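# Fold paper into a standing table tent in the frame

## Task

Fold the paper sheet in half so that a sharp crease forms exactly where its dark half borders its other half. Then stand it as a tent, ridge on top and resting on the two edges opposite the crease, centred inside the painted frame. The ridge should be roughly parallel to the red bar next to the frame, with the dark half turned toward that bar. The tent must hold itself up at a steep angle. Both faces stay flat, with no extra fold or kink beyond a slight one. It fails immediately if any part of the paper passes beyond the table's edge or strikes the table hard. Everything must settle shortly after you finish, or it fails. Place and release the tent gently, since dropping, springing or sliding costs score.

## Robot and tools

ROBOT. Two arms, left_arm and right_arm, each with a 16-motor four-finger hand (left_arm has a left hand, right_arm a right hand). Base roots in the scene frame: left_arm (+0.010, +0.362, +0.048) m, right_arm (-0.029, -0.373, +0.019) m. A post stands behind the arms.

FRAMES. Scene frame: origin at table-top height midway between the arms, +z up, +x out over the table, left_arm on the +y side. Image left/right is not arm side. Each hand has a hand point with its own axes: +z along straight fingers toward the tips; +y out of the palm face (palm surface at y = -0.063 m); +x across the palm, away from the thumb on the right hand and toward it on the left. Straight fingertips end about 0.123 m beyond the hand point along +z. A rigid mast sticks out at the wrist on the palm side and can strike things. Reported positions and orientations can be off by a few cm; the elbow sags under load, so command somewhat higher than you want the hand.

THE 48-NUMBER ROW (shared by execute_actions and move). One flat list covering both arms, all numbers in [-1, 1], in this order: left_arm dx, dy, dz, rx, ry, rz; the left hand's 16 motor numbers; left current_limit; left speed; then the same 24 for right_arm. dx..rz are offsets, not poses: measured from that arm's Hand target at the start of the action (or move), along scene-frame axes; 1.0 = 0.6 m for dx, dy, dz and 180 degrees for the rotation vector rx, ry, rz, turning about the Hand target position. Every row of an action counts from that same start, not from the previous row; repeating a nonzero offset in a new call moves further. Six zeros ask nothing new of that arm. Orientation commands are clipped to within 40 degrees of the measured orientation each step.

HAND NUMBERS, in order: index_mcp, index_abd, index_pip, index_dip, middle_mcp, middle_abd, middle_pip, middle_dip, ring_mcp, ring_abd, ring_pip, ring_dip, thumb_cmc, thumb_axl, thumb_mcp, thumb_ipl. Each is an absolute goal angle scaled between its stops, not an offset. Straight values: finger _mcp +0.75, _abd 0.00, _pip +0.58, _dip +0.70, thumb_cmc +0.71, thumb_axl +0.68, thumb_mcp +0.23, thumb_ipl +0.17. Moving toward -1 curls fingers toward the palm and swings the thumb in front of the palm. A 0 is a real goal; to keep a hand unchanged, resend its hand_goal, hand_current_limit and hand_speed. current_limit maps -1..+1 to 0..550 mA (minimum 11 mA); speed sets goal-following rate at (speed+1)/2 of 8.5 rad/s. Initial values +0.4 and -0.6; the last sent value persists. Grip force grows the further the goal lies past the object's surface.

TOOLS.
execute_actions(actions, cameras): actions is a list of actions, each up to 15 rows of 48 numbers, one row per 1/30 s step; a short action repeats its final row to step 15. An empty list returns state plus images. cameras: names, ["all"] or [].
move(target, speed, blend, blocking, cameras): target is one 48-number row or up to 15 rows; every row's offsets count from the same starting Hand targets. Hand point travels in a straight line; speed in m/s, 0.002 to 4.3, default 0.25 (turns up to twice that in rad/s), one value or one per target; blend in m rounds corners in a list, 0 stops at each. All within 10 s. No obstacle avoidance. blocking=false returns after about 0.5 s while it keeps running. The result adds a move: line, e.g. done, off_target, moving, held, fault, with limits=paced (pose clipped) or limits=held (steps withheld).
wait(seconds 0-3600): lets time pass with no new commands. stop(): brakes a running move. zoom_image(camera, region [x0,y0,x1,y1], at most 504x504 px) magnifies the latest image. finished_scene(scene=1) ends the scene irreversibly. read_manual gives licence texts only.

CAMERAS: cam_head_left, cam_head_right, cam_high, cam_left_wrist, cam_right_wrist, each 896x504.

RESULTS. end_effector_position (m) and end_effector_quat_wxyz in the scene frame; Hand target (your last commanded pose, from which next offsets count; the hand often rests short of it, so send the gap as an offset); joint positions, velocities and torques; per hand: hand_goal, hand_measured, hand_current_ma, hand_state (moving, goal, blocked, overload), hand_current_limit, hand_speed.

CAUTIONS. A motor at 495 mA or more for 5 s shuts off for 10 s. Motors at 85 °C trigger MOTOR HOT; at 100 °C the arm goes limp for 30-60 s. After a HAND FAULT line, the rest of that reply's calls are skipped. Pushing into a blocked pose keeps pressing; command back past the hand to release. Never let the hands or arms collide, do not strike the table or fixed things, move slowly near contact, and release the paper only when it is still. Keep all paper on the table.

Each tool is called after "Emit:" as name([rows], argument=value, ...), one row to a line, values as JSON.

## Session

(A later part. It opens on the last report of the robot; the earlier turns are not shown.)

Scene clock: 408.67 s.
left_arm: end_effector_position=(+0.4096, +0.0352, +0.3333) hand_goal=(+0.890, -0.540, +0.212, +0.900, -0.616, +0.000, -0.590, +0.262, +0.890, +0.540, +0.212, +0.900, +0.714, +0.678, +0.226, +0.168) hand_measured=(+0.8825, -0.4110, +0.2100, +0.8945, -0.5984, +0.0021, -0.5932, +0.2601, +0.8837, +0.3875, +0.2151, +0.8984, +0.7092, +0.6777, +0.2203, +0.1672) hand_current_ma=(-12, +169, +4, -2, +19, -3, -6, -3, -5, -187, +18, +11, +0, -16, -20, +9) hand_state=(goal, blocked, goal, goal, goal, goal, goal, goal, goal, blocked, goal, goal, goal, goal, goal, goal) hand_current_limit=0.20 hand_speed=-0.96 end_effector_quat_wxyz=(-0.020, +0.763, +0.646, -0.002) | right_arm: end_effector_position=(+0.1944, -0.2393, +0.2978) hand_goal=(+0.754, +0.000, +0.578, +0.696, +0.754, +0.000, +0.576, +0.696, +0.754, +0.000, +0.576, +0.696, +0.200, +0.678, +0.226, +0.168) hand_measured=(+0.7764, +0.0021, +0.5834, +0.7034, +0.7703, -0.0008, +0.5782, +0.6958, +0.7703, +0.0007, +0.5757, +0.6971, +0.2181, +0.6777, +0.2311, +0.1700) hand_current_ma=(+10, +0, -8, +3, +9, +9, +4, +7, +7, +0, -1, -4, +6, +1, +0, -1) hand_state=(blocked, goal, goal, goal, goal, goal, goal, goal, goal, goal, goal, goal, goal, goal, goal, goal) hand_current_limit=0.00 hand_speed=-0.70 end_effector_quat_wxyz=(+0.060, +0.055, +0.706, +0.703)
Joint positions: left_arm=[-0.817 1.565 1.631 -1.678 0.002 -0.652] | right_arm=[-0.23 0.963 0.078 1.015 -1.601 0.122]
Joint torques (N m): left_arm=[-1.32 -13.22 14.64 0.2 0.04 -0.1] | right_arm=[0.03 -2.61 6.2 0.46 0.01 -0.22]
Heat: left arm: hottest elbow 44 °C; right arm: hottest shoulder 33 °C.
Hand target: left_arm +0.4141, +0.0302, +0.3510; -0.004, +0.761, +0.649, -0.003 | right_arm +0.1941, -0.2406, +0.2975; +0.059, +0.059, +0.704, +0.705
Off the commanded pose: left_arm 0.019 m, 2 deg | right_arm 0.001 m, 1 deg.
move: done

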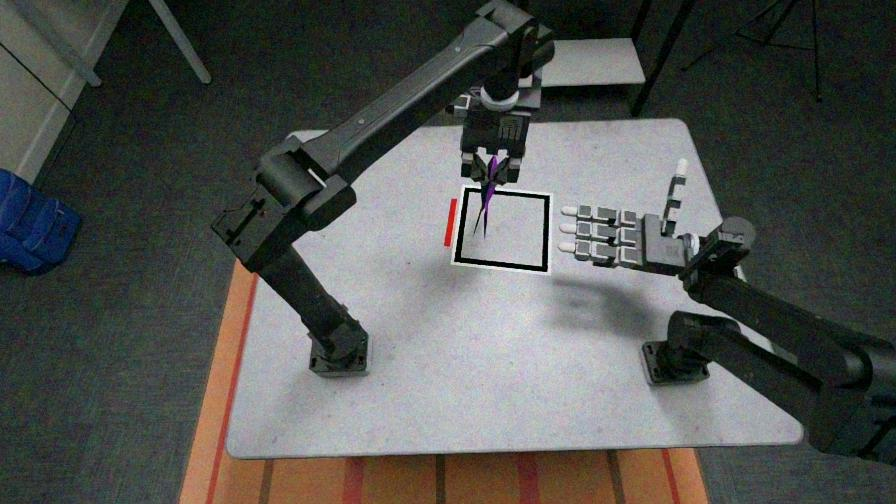

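Emit:
move(target=[0.0242,-0.0847,0,0,0,0.0167,0.890,-0.54,0.212,0.899,-0.616,0,-0.591,0.261,0.890,0.54,0.212,0.899,0.714,0.678,0.226,0.168,0.2,-0.96,0,0,0,0,0,0,0.754,0.0,0.577,0.696,0.754,0,0.576,0.696,0.754,0,0.576,0.696,0.2,0.678,0.226,0.168,0.0,-0.7], speed=0.06, cameras=["cam_head_left","cam_head_right","cam_high"])

Emit:
zoom_image(camera="cam_head_left", region=[460, 140, 560, 240])

Emit:
zoom_image(camera="cam_high", region=[400, 200, 510, 310])

Scene clock: 410.57 s.
left_arm: end_effector_position=(+0.4246, -0.0121, +0.3402) hand_goal=(+0.890, -0.540, +0.212, +0.900, -0.616, +0.000, -0.590, +0.262, +0.890, +0.540, +0.212, +0.900, +0.714, +0.678, +0.226, +0.168) hand_measured=(+0.8825, -0.4096, +0.2100, +0.8945, -0.5984, +0.0021, -0.5945, +0.2588, +0.8837, +0.3860, +0.2151, +0.8984, +0.7079, +0.6777, +0.2203, +0.1681) hand_current_ma=(-17, +157, +3, +8, +37, +6, +4, -9, -1, -193, +7, +13, -6, +3, -18, +4) hand_state=(goal, blocked, goal, goal, goal, goal, goal, goal, goal, blocked, goal, goal, goal, goal, goal, goal) hand_current_limit=0.20 hand_speed=-0.96 end_effector_quat_wxyz=(-0.008, +0.747, +0.665, -0.001) | right_arm: end_effector_position=(+0.1944, -0.2393, +0.2978) hand_goal=(+0.754, +0.000, +0.578, +0.696, +0.754, +0.000, +0.576, +0.696, +0.754, +0.000, +0.576, +0.696, +0.200, +0.678, +0.226, +0.168) hand_measured=(+0.7764, +0.0007, +0.5821, +0.7034, +0.7703, -0.0008, +0.5795, +0.6971, +0.7703, +0.0007, +0.5770, +0.6971, +0.2181, +0.6777, +0.2302, +0.1700) hand_current_ma=(+8, +3, -10, +4, +10, +3, +2, +5, +7, -4, -5, -2, +10, -1, +0, -2) hand_state=(blocked, goal, goal, goal, goal, goal, goal, goal, goal, goal, goal, goal, goal, goal, goal, goal) hand_current_limit=0.00 hand_speed=-0.70 end_effector_quat_wxyz=(+0.060, +0.055, +0.706, +0.703)
Joint positions: left_arm=[-0.865 1.683 1.791 -1.694 0.002 -0.751] | right_arm=[-0.23 0.963 0.078 1.015 -1.601 0.122]
Joint torques (N m): left_arm=[-1.79 -13.74 14.91 0.24 -0.02 -0.15] | right_arm=[-0.44 -2.14 6.3 0.88 0.01 -0.18]
Heat: left arm: hottest elbow 44 °C; right arm: hottest shoulder 33 °C.
Hand target: left_arm +0.4285, -0.0207, +0.3511; -0.003, +0.743, +0.669, -0.003 | right_arm +0.1942, -0.2405, +0.2974; +0.059, +0.059, +0.706, +0.703
Off the commanded pose: left_arm 0.014 m, 1 deg | right_arm 0.001 m, 1 deg.
joint sent to its limit (left arm) — joint 4 (wrist pitch), lower limit. The joint targets still meet the commanded pose.
move: off_target (left_arm)

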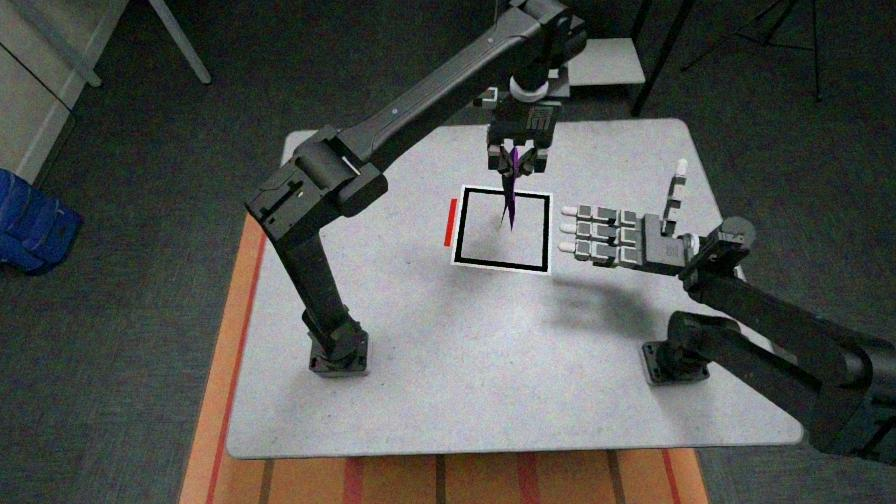

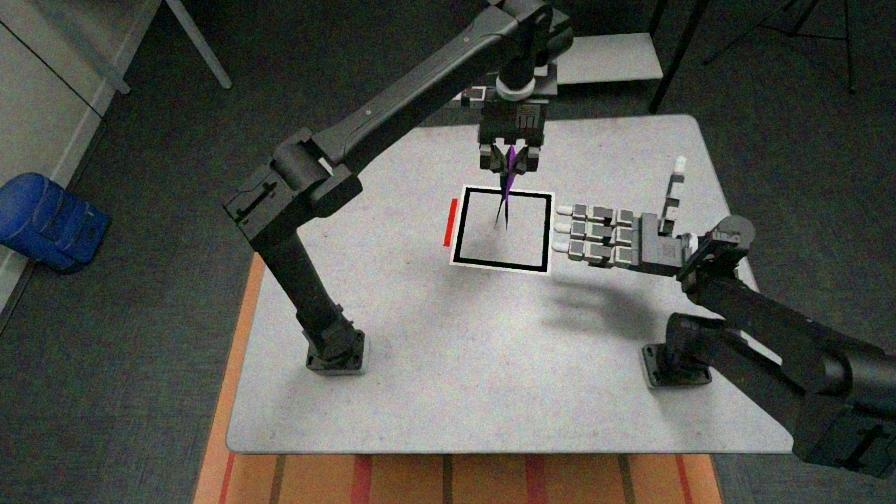

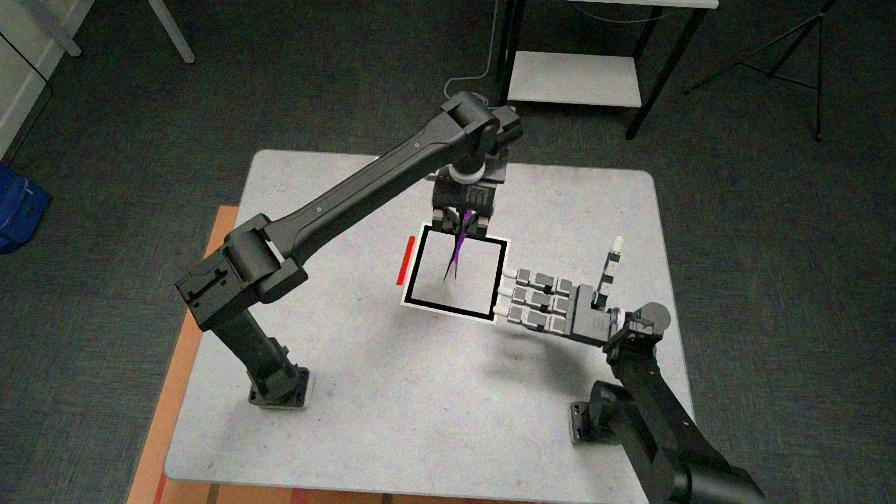

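Scaled by 5.040 from the camera's image (finer frame: 1280x720).

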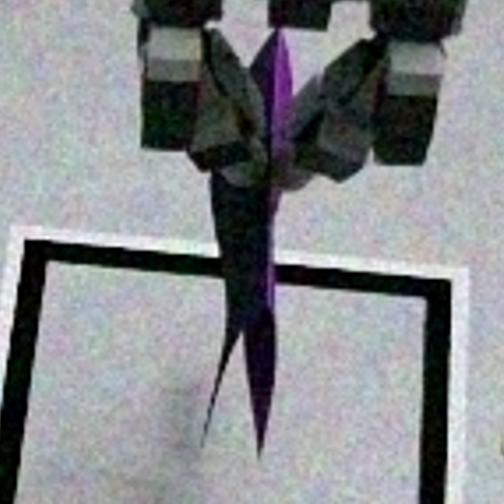

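Scaled by 4.582 from the camera's image (finer frame: 1280x720).

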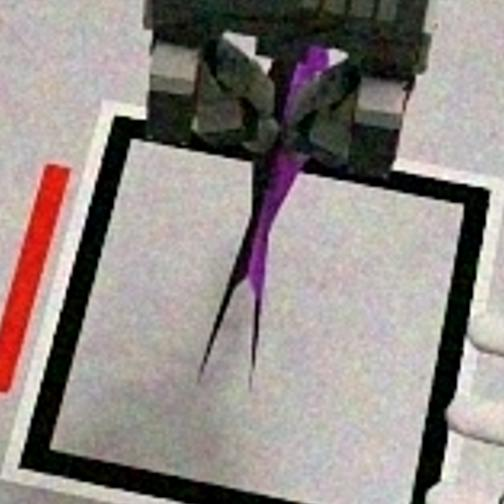

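Emit:
move(target=[0,0,-0.195,0,0,0,0.890,-0.54,0.212,0.899,-0.616,0,-0.591,0.261,0.890,0.54,0.212,0.899,0.714,0.678,0.226,0.168,0.2,-0.96,0,0,0,0,0,0,0.754,0.0,0.577,0.696,0.754,0,0.576,0.696,0.754,0,0.576,0.696,0.2,0.678,0.226,0.168,0.0,-0.7], speed=0.07, cameras=["cam_head_left","cam_head_right","cam_high","cam_left_wrist"])

Emit:
zoom_image(camera="cam_head_left", region=[450, 150, 560, 260])

Emit:
zoom_image(camera="cam_high", region=[395, 210, 515, 330])

Scene clock: 413.13 s.
left_arm: end_effector_position=(+0.4288, -0.0170, +0.2397) hand_goal=(+0.890, -0.540, +0.212, +0.900, -0.616, +0.000, -0.590, +0.262, +0.890, +0.540, +0.212, +0.900, +0.714, +0.678, +0.226, +0.168) hand_measured=(+0.8825, -0.4096, +0.2100, +0.8945, -0.5984, +0.0007, -0.5945, +0.2588, +0.8837, +0.3860, +0.2151, +0.8984, +0.7079, +0.6777, +0.2203, +0.1672) hand_current_ma=(-11, +167, +12, -3, +32, -4, -6, -9, -2, -178, +6, +1, -16, -7, -15, -1) hand_state=(goal, blocked, goal, goal, goal, goal, goal, goal, goal, blocked, goal, goal, goal, goal, goal, goal) hand_current_limit=0.20 hand_speed=-0.96 end_effector_quat_wxyz=(-0.003, +0.746, +0.666, -0.001) | right_arm: end_effector_position=(+0.1944, -0.2393, +0.2978) hand_goal=(+0.754, +0.000, +0.578, +0.696, +0.754, +0.000, +0.576, +0.696, +0.754, +0.000, +0.576, +0.696, +0.200, +0.678, +0.226, +0.168) hand_measured=(+0.7764, +0.0007, +0.5834, +0.7034, +0.7716, -0.0008, +0.5795, +0.6958, +0.7703, +0.0007, +0.5770, +0.6971, +0.2181, +0.6777, +0.2302, +0.1700) hand_current_ma=(+10, +1, -10, +10, +10, +3, +4, +7, +7, -1, -3, -3, +6, -1, -3, -2) hand_state=(blocked, goal, goal, goal, goal, goal, goal, goal, goal, goal, goal, goal, goal, goal, goal, goal) hand_current_limit=0.00 hand_speed=-0.70 end_effector_quat_wxyz=(+0.060, +0.055, +0.706, +0.703)
Joint positions: left_arm=[-0.865 1.699 1.548 -1.425 0.003 -0.752] | right_arm=[-0.23 0.963 0.078 1.015 -1.601 0.122]
Joint torques (N m): left_arm=[-1.79 -13.39 11 0.87 0.05 -0.14] | right_arm=[-0.09 -2.9 6.32 0.77 0.02 -0.19]
Heat: left arm: hottest elbow 43 °C; right arm: hottest shoulder 33 °C.
Hand target: left_arm +0.4285, -0.0208, +0.2341; -0.003, +0.743, +0.669, -0.003 | right_arm +0.1942, -0.2405, +0.2974; +0.059, +0.059, +0.706, +0.703
Off the commanded pose: left_arm 0.007 m, 1 deg | right_arm 0.001 m, 1 deg.
move: done
cam_left_wrist: T_world_to_cam=[[-0.70445, -0.70742, -0.05744, 0.27811], [-0.54751, 0.49013, 0.67824, 0.04154], [-0.45165, 0.50923, -0.73259, 0.50301]] pos_world=[0.44584, -0.07976, 0.3563]

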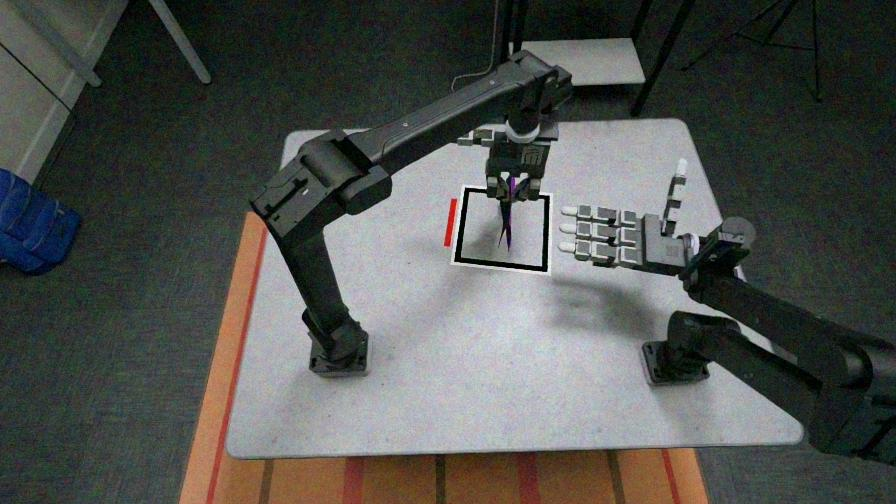

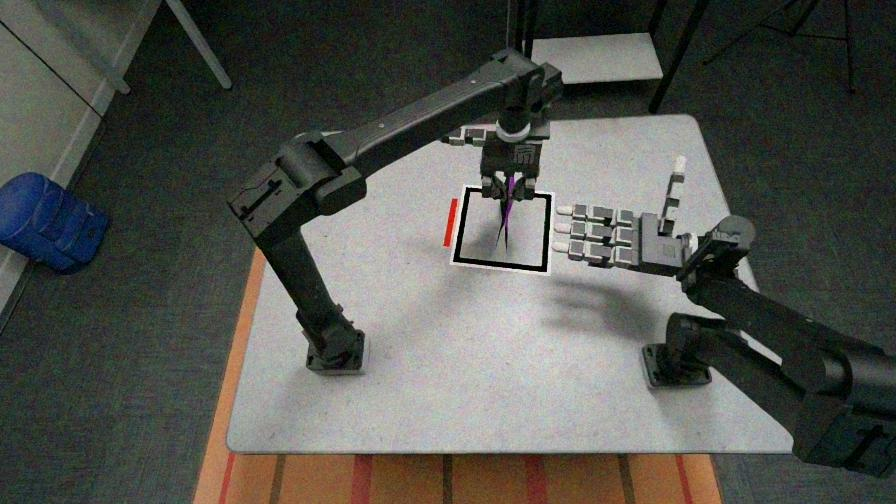

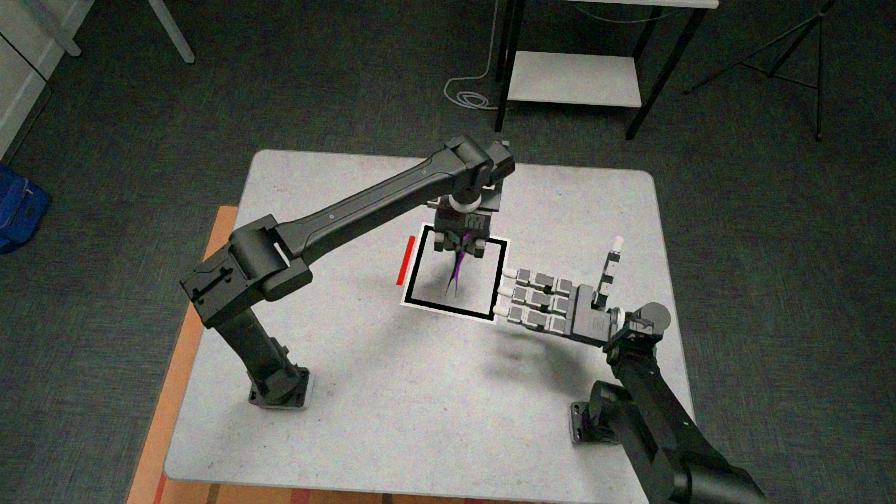

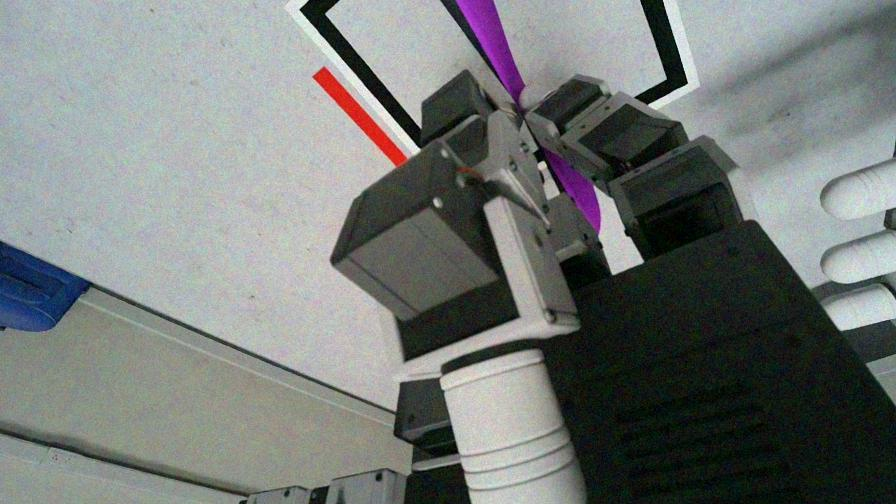

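Scaled by 4.582 from the camera's image (finer frame: 1280x720).

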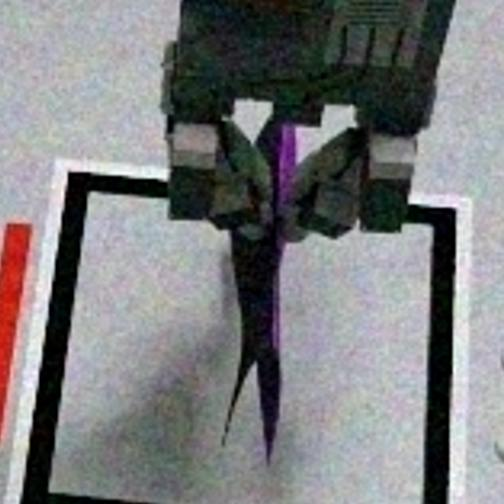

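Scaled by 4.200 from the camera's image (finer frame: 1280x720).

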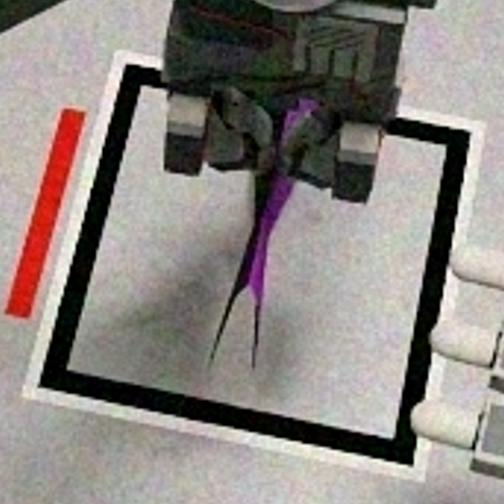

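Emit:
move(target=[0,0,-0.028,0,0,0,0.890,-0.49,0.212,0.899,-0.616,0,-0.591,0.261,0.890,0.465,0.212,0.899,0.714,0.678,0.226,0.168,0.2,-0.96,0,0,0,0,0,0,0.754,0.0,0.577,0.696,0.754,0,0.576,0.696,0.754,0,0.576,0.696,0.2,0.678,0.226,0.168,0.0,-0.7], speed=0.03, cameras=[])

Emit:
move(target=[0,0,-0.017,0,0,0,0.890,-0.49,0.212,0.899,-0.616,0,-0.591,0.261,0.890,0.465,0.212,0.899,0.714,0.678,0.226,0.168,0.2,-0.96,0,0,0,0,0,0,0.754,0.0,0.577,0.696,0.754,0,0.576,0.696,0.754,0,0.576,0.696,0.2,0.678,0.226,0.168,0.0,-0.7], speed=0.02, cameras=["cam_head_left","cam_head_right","cam_high","cam_left_wrist"])

Emit:
zoom_image(camera="cam_head_left", region=[450, 160, 550, 270])

Emit:
zoom_image(camera="cam_high", region=[395, 220, 515, 330])

Emit:
zoom_image(camera="cam_left_wrist", region=[400, 0, 660, 280])

Scene clock: 414.80 s.
left_arm: end_effector_position=(+0.4292, -0.0175, +0.2259) hand_goal=(+0.890, -0.490, +0.212, +0.900, -0.616, +0.000, -0.590, +0.262, +0.890, +0.466, +0.212, +0.900, +0.714, +0.678, +0.226, +0.168) hand_measured=(+0.8825, -0.4110, +0.2100, +0.8945, -0.5984, +0.0021, -0.5932, +0.2588, +0.8837, +0.3860, +0.2151, +0.8984, +0.7079, +0.6767, +0.2203, +0.1672) hand_current_ma=(-1, +88, +6, -1, +39, +2, +7, -11, -4, -78, +8, +4, -9, +0, -27, -7) hand_state=(goal, blocked, goal, goal, goal, goal, goal, goal, goal, blocked, goal, goal, goal, goal, goal, goal) hand_current_limit=0.20 hand_speed=-0.96 end_effector_quat_wxyz=(+0.000, +0.746, +0.666, -0.001) | right_arm: end_effector_position=(+0.1944, -0.2393, +0.2978) hand_goal=(+0.754, +0.000, +0.578, +0.696, +0.754, +0.000, +0.576, +0.696, +0.754, +0.000, +0.576, +0.696, +0.200, +0.678, +0.226, +0.168) hand_measured=(+0.7764, +0.0021, +0.5834, +0.7034, +0.7703, -0.0008, +0.5795, +0.6958, +0.7703, +0.0007, +0.5770, +0.6971, +0.2181, +0.6777, +0.2311, +0.1700) hand_current_ma=(+9, +0, -6, +3, +11, +7, +6, +8, +8, -2, -2, -3, +8, -2, +1, -4) hand_state=(blocked, goal, goal, goal, goal, goal, goal, goal, goal, goal, goal, goal, goal, goal, goal, goal) hand_current_limit=0.00 hand_speed=-0.70 end_effector_quat_wxyz=(+0.060, +0.055, +0.706, +0.703)
Joint positions: left_arm=[-0.865 1.703 1.516 -1.383 0.003 -0.752] | right_arm=[-0.23 0.963 0.078 1.015 -1.601 0.122]
Joint torques (N m): left_arm=[-1.79 -14.21 10.55 1.1 0.05 -0.13] | right_arm=[-0.38 -2.55 6.17 0.81 0.03 -0.17]
Heat: left arm: hottest elbow 43 °C; right arm: hottest shoulder 33 °C.
Hand target: left_arm +0.4285, -0.0208, +0.2174; -0.003, +0.743, +0.669, -0.003 | right_arm +0.1942, -0.2405, +0.2974; +0.059, +0.059, +0.706, +0.703
Off the commanded pose: left_arm 0.009 m, 1 deg | right_arm 0.001 m, 1 deg.
move: done

Scene clock: 415.63 s.
left_arm: end_effector_position=(+0.4293, -0.0176, +0.2158) hand_goal=(+0.890, -0.490, +0.212, +0.900, -0.616, +0.000, -0.590, +0.262, +0.890, +0.466, +0.212, +0.900, +0.714, +0.678, +0.226, +0.168) hand_measured=(+0.8825, -0.4110, +0.2100, +0.8945, -0.5984, +0.0021, -0.5945, +0.2588, +0.8837, +0.3860, +0.2164, +0.8984, +0.7079, +0.6777, +0.2203, +0.1681) hand_current_ma=(-10, +89, +13, +2, +30, +8, +1, -1, -3, -87, +3, +5, -8, -8, -21, -4) hand_state=(goal, blocked, goal, goal, goal, goal, goal, goal, goal, blocked, goal, goal, goal, goal, goal, goal) hand_current_limit=0.20 hand_speed=-0.96 end_effector_quat_wxyz=(+0.000, +0.746, +0.666, -0.001) | right_arm: end_effector_position=(+0.1944, -0.2393, +0.2978) hand_goal=(+0.754, +0.000, +0.578, +0.696, +0.754, +0.000, +0.576, +0.696, +0.754, +0.000, +0.576, +0.696, +0.200, +0.678, +0.226, +0.168) hand_measured=(+0.7764, +0.0007, +0.5834, +0.7034, +0.7716, +0.0007, +0.5795, +0.6958, +0.7703, +0.0007, +0.5770, +0.6971, +0.2181, +0.6777, +0.2311, +0.1700) hand_current_ma=(+12, -1, -9, +4, +10, +4, +5, +9, +8, -3, -5, -3, +3, +1, +0, -1) hand_state=(blocked, goal, goal, goal, goal, goal, goal, goal, goal, goal, goal, goal, goal, goal, goal, goal) hand_current_limit=0.00 hand_speed=-0.70 end_effector_quat_wxyz=(+0.060, +0.055, +0.706, +0.703)
Joint positions: left_arm=[-0.865 1.709 1.496 -1.358 0.003 -0.752] | right_arm=[-0.23 0.963 0.078 1.015 -1.601 0.122]
Joint torques (N m): left_arm=[-1.73 -13.51 10.37 1.03 0.05 -0.13] | right_arm=[-0.5 -2.67 6.26 0.85 0.01 -0.2]
Heat: left arm: hottest elbow 43 °C; right arm: hottest shoulder 33 °C.
Hand target: left_arm +0.4285, -0.0208, +0.2071; -0.003, +0.743, +0.669, -0.003 | right_arm +0.1942, -0.2405, +0.2974; +0.059, +0.059, +0.706, +0.703
Off the commanded pose: left_arm 0.009 m, 1 deg | right_arm 0.001 m, 1 deg.
move: done
cam_left_wrist: T_world_to_cam=[[-0.70425, -0.70767, -0.05693, 0.27647], [-0.55002, 0.49314, 0.67401, 0.0605], [-0.44891, 0.50598, -0.73652, 0.48557]] pos_world=[0.44595, -0.07987, 0.33259]

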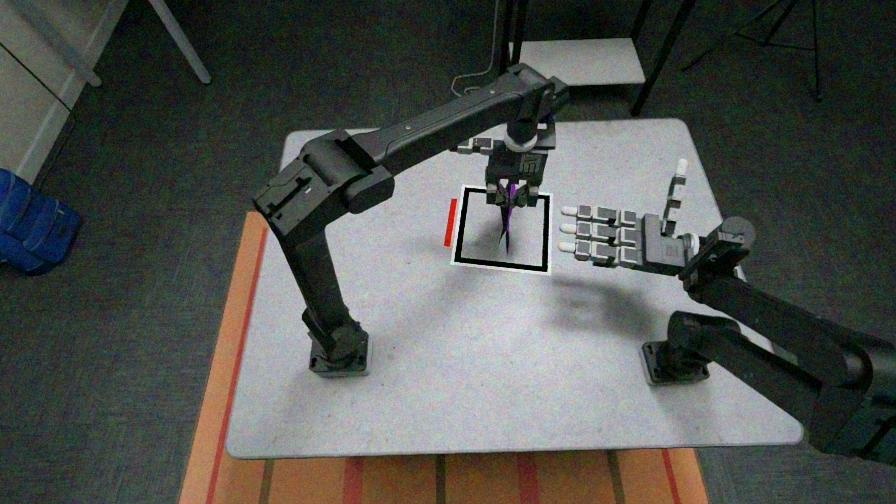

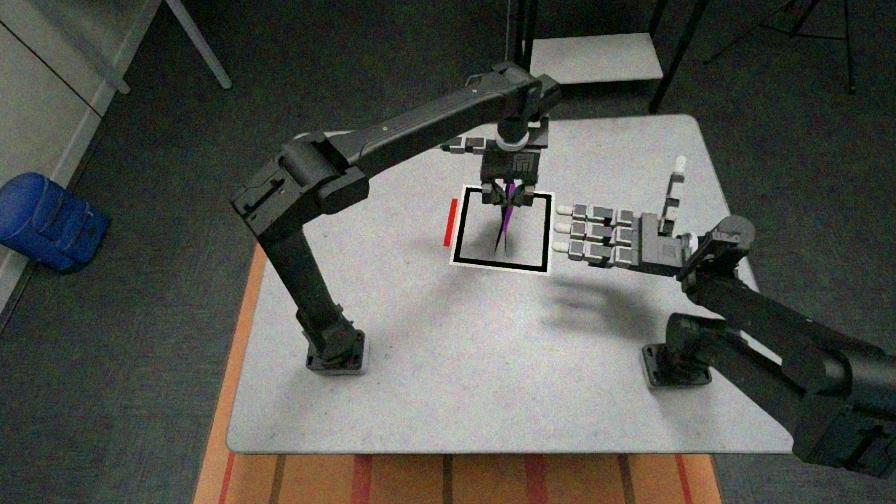

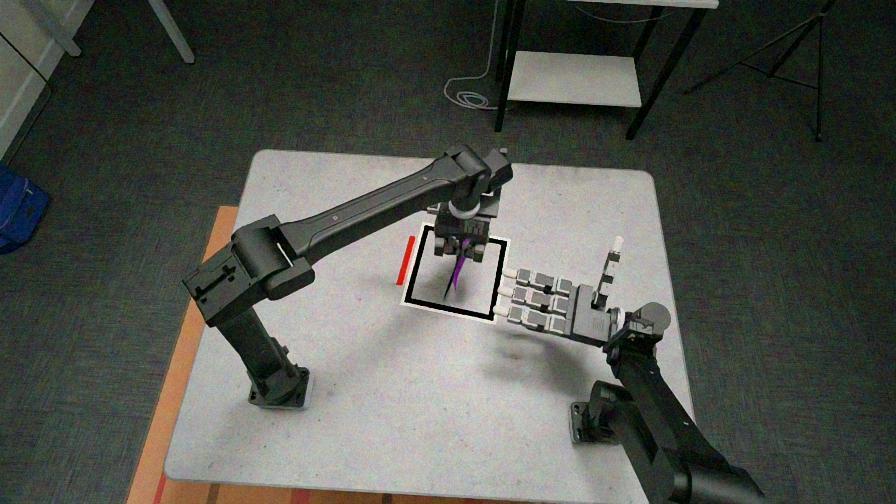

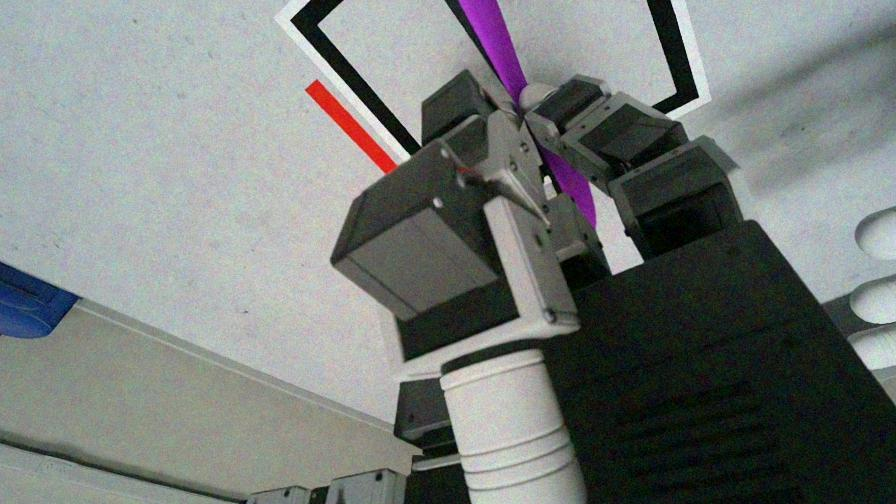

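Scaled by 4.582 from the camera's image (finer frame: 1280x720).

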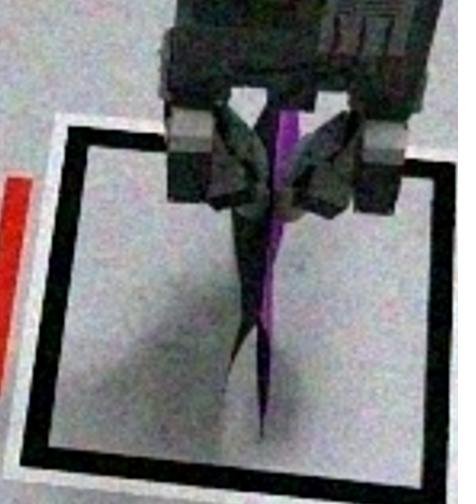

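Scaled by 4.200 from the camera's image (finer frame: 1280x720).

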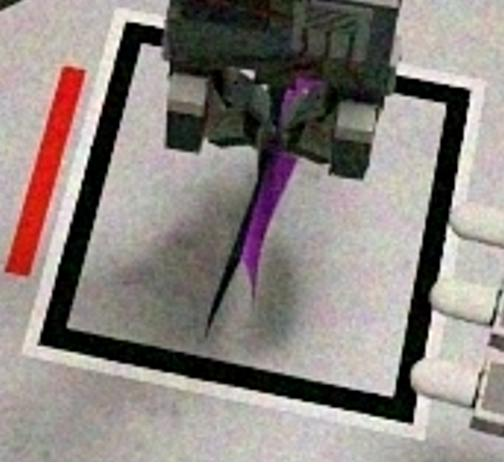

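Scaled by 1.800 from the camera's image (finer frame: 1280x720).

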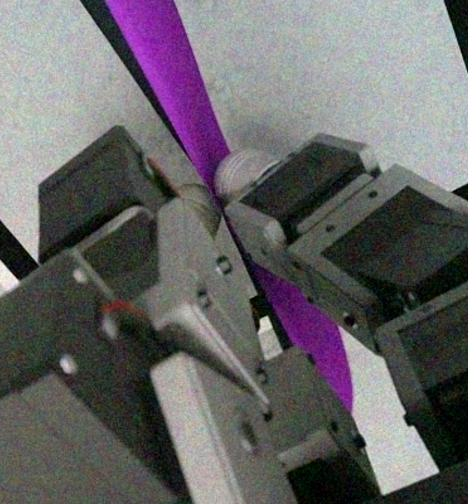

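Emit:
execute_actions(actions=[])

Scene clock: 418.20 s.
left_arm: end_effector_position=(+0.4294, -0.0177, +0.2158) hand_goal=(+0.890, -0.490, +0.212, +0.900, -0.616, +0.000, -0.590, +0.262, +0.890, +0.466, +0.212, +0.900, +0.714, +0.678, +0.226, +0.168) hand_measured=(+0.8825, -0.4110, +0.2100, +0.8945, -0.5984, +0.0021, -0.5945, +0.2588, +0.8837, +0.3860, +0.2151, +0.8984, +0.7079, +0.6777, +0.2203, +0.1681) hand_current_ma=(-11, +108, +5, +6, +31, -5, -8, -12, -11, -86, +10, +11, -10, -2, -13, -9) hand_state=(goal, blocked, goal, goal, goal, goal, goal, goal, goal, blocked, goal, goal, goal, goal, goal, goal) hand_current_limit=0.20 hand_speed=-0.96 end_effector_quat_wxyz=(+0.000, +0.746, +0.666, -0.001) | right_arm: end_effector_position=(+0.1944, -0.2393, +0.2978) hand_goal=(+0.754, +0.000, +0.578, +0.696, +0.754, +0.000, +0.576, +0.696, +0.754, +0.000, +0.576, +0.696, +0.200, +0.678, +0.226, +0.168) hand_measured=(+0.7776, +0.0007, +0.5834, +0.7034, +0.7703, -0.0008, +0.5782, +0.6971, +0.7703, +0.0007, +0.5770, +0.6971, +0.2194, +0.6777, +0.2311, +0.1710) hand_current_ma=(+9, +2, -11, +3, +12, +8, +2, +10, +6, -4, -4, -5, +5, -3, +1, -1) hand_state=(blocked, goal, goal, goal, goal, goal, goal, goal, goal, goal, goal, goal, goal, goal, goal, goal) hand_current_limit=0.00 hand_speed=-0.70 end_effector_quat_wxyz=(+0.060, +0.055, +0.706, +0.703)
Joint positions: left_arm=[-0.865 1.709 1.496 -1.357 0.003 -0.752] | right_arm=[-0.23 0.963 0.078 1.015 -1.601 0.122]
Joint velocities: within noise
Joint torques (N m): left_arm=[-1.79 -13.92 10.45 0.9 0.05 -0.13] | right_arm=[-0.56 -2.55 6.16 0.88 0 -0.19]
Motor temperatures (°C): left_arm=[28 30 43 28 30 27] | right_arm=[28 32 29 30 29 29]
Heat: left arm: hottest elbow 43 °C; right arm: hottest shoulder 32 °C.
Hand target: left_arm +0.4286, -0.0209, +0.2071; -0.003, +0.743, +0.669, -0.003 | right_arm +0.1942, -0.2405, +0.2974; +0.059, +0.059, +0.706, +0.703
Off the commanded pose: left_arm 0.009 m, 1 deg | right_arm 0.001 m, 1 deg.
camera_calibration:
cam_left_wrist: T_world_to_cam=[[-0.7042, -0.70772, -0.05688, 0.27636], [-0.55016, 0.49327, 0.6738, 0.06062], [-0.44881, 0.50578, -0.73672, 0.48569]] pos_world=[0.44595, -0.07997, 0.33269]
cam_right_wrist: T_world_to_cam=[[0.74658, -0.05811, 0.66275, -0.31589], [0.3508, -0.81206, -0.46637, -0.17257], [0.56529, 0.58068, -0.58588, 0.32494]] pos_world=[0.11269, -0.34718, 0.31925]

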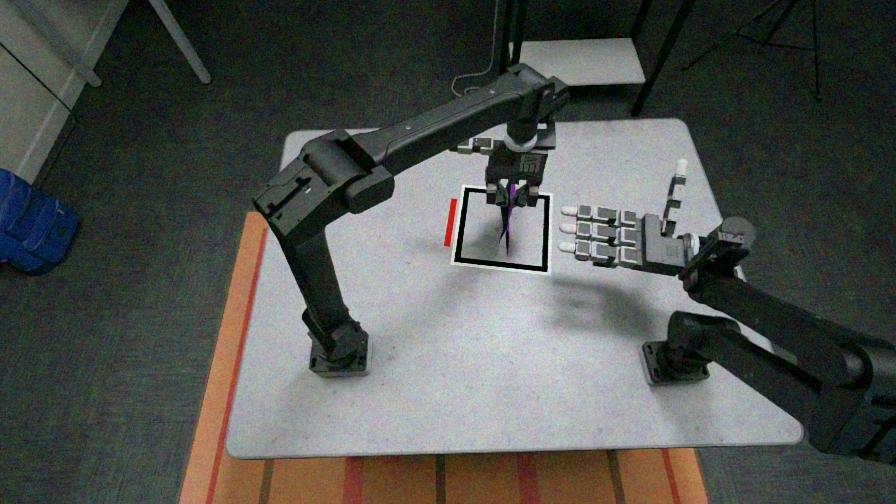

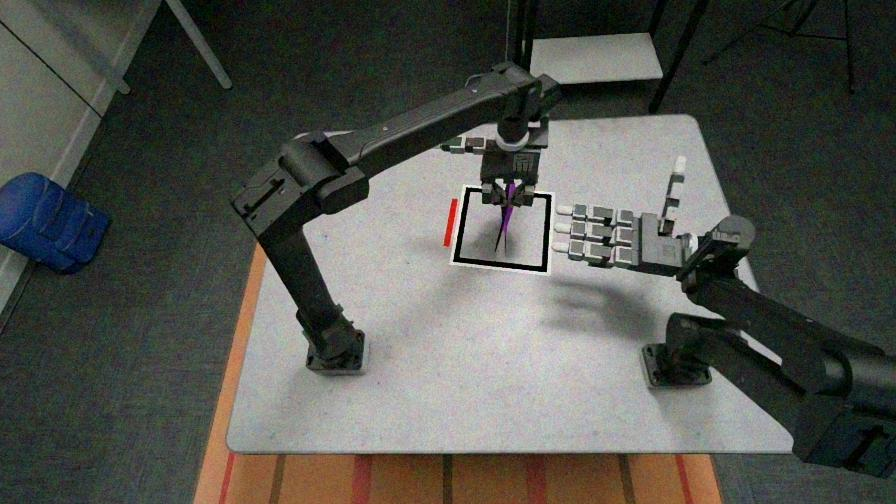

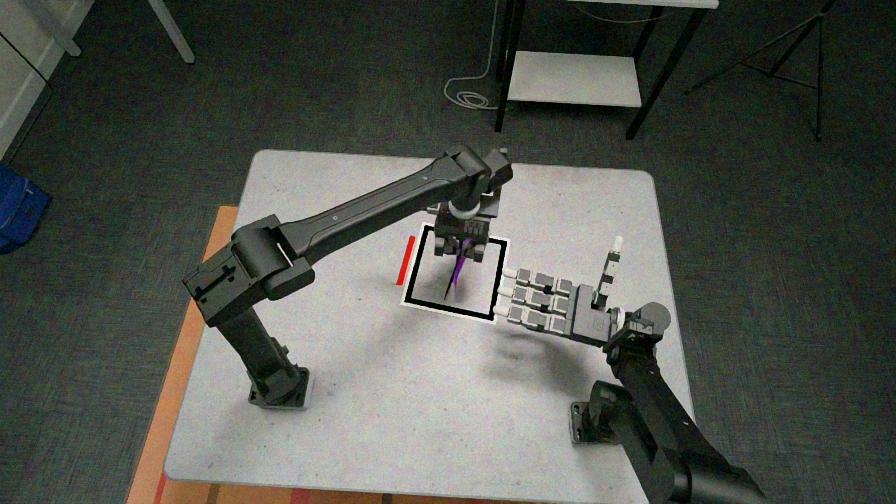

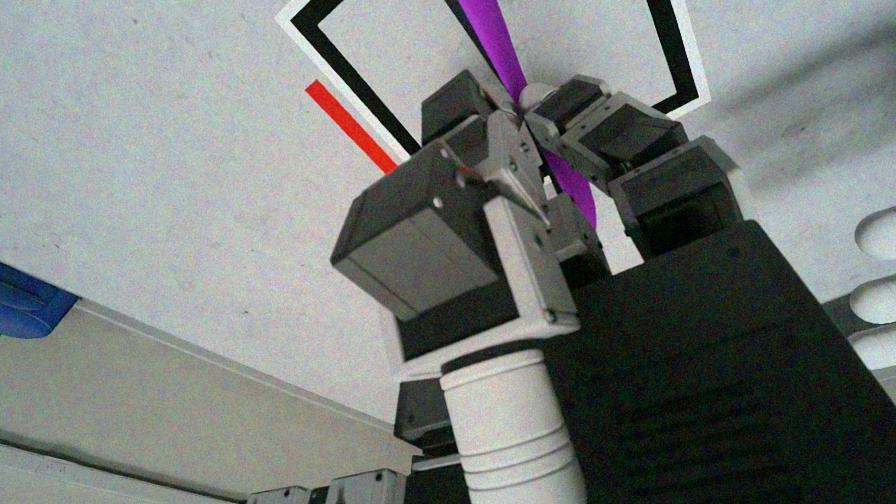

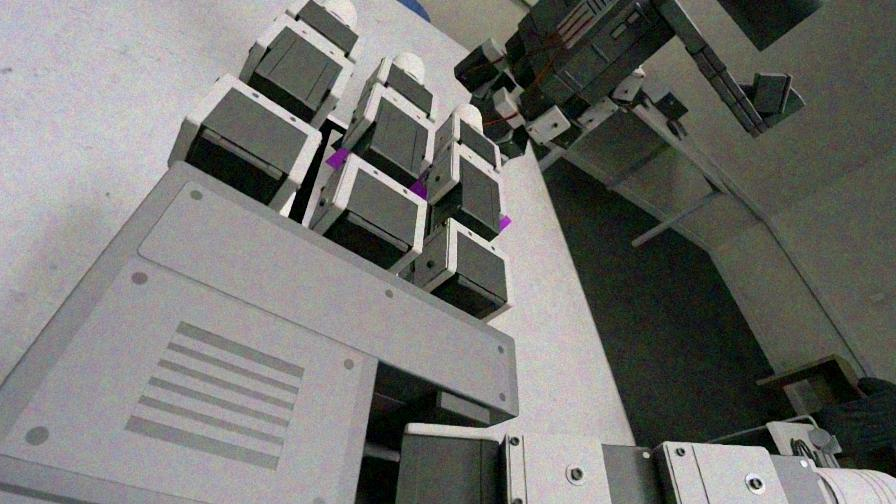

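Emit:
zoom_image(camera="cam_head_left", region=[450, 160, 550, 270])

Emit:
zoom_image(camera="cam_high", region=[395, 220, 515, 330])

Emit:
zoom_image(camera="cam_left_wrist", region=[400, 0, 660, 280])

Emit:
zoom_image(camera="cam_right_wrist", region=[270, 60, 570, 320])

Scaled by 4.582 from the camera's image (finer frame: 1280x720).

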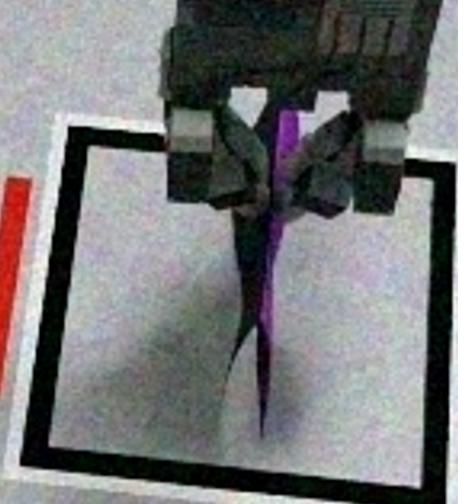

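Scaled by 4.200 from the camera's image (finer frame: 1280x720).

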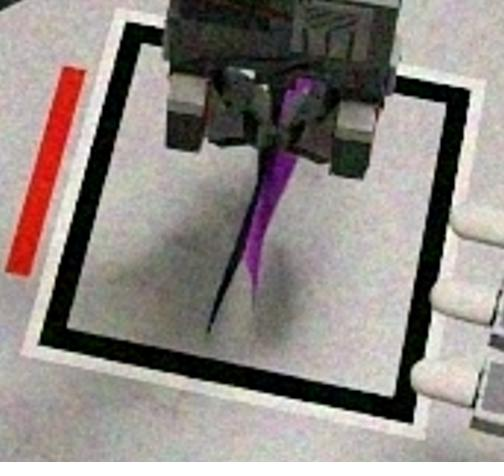

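Scaled by 1.800 from the camera's image (finer frame: 1280x720).

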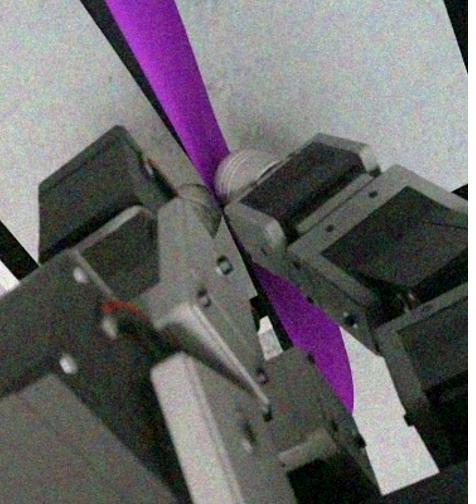

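Scaled by 1.680 from the camera's image (finer frame: 1280x720).

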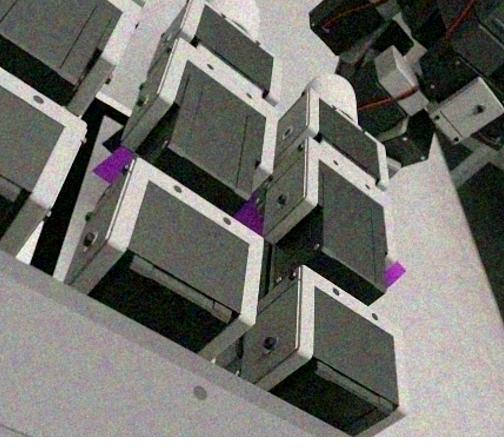

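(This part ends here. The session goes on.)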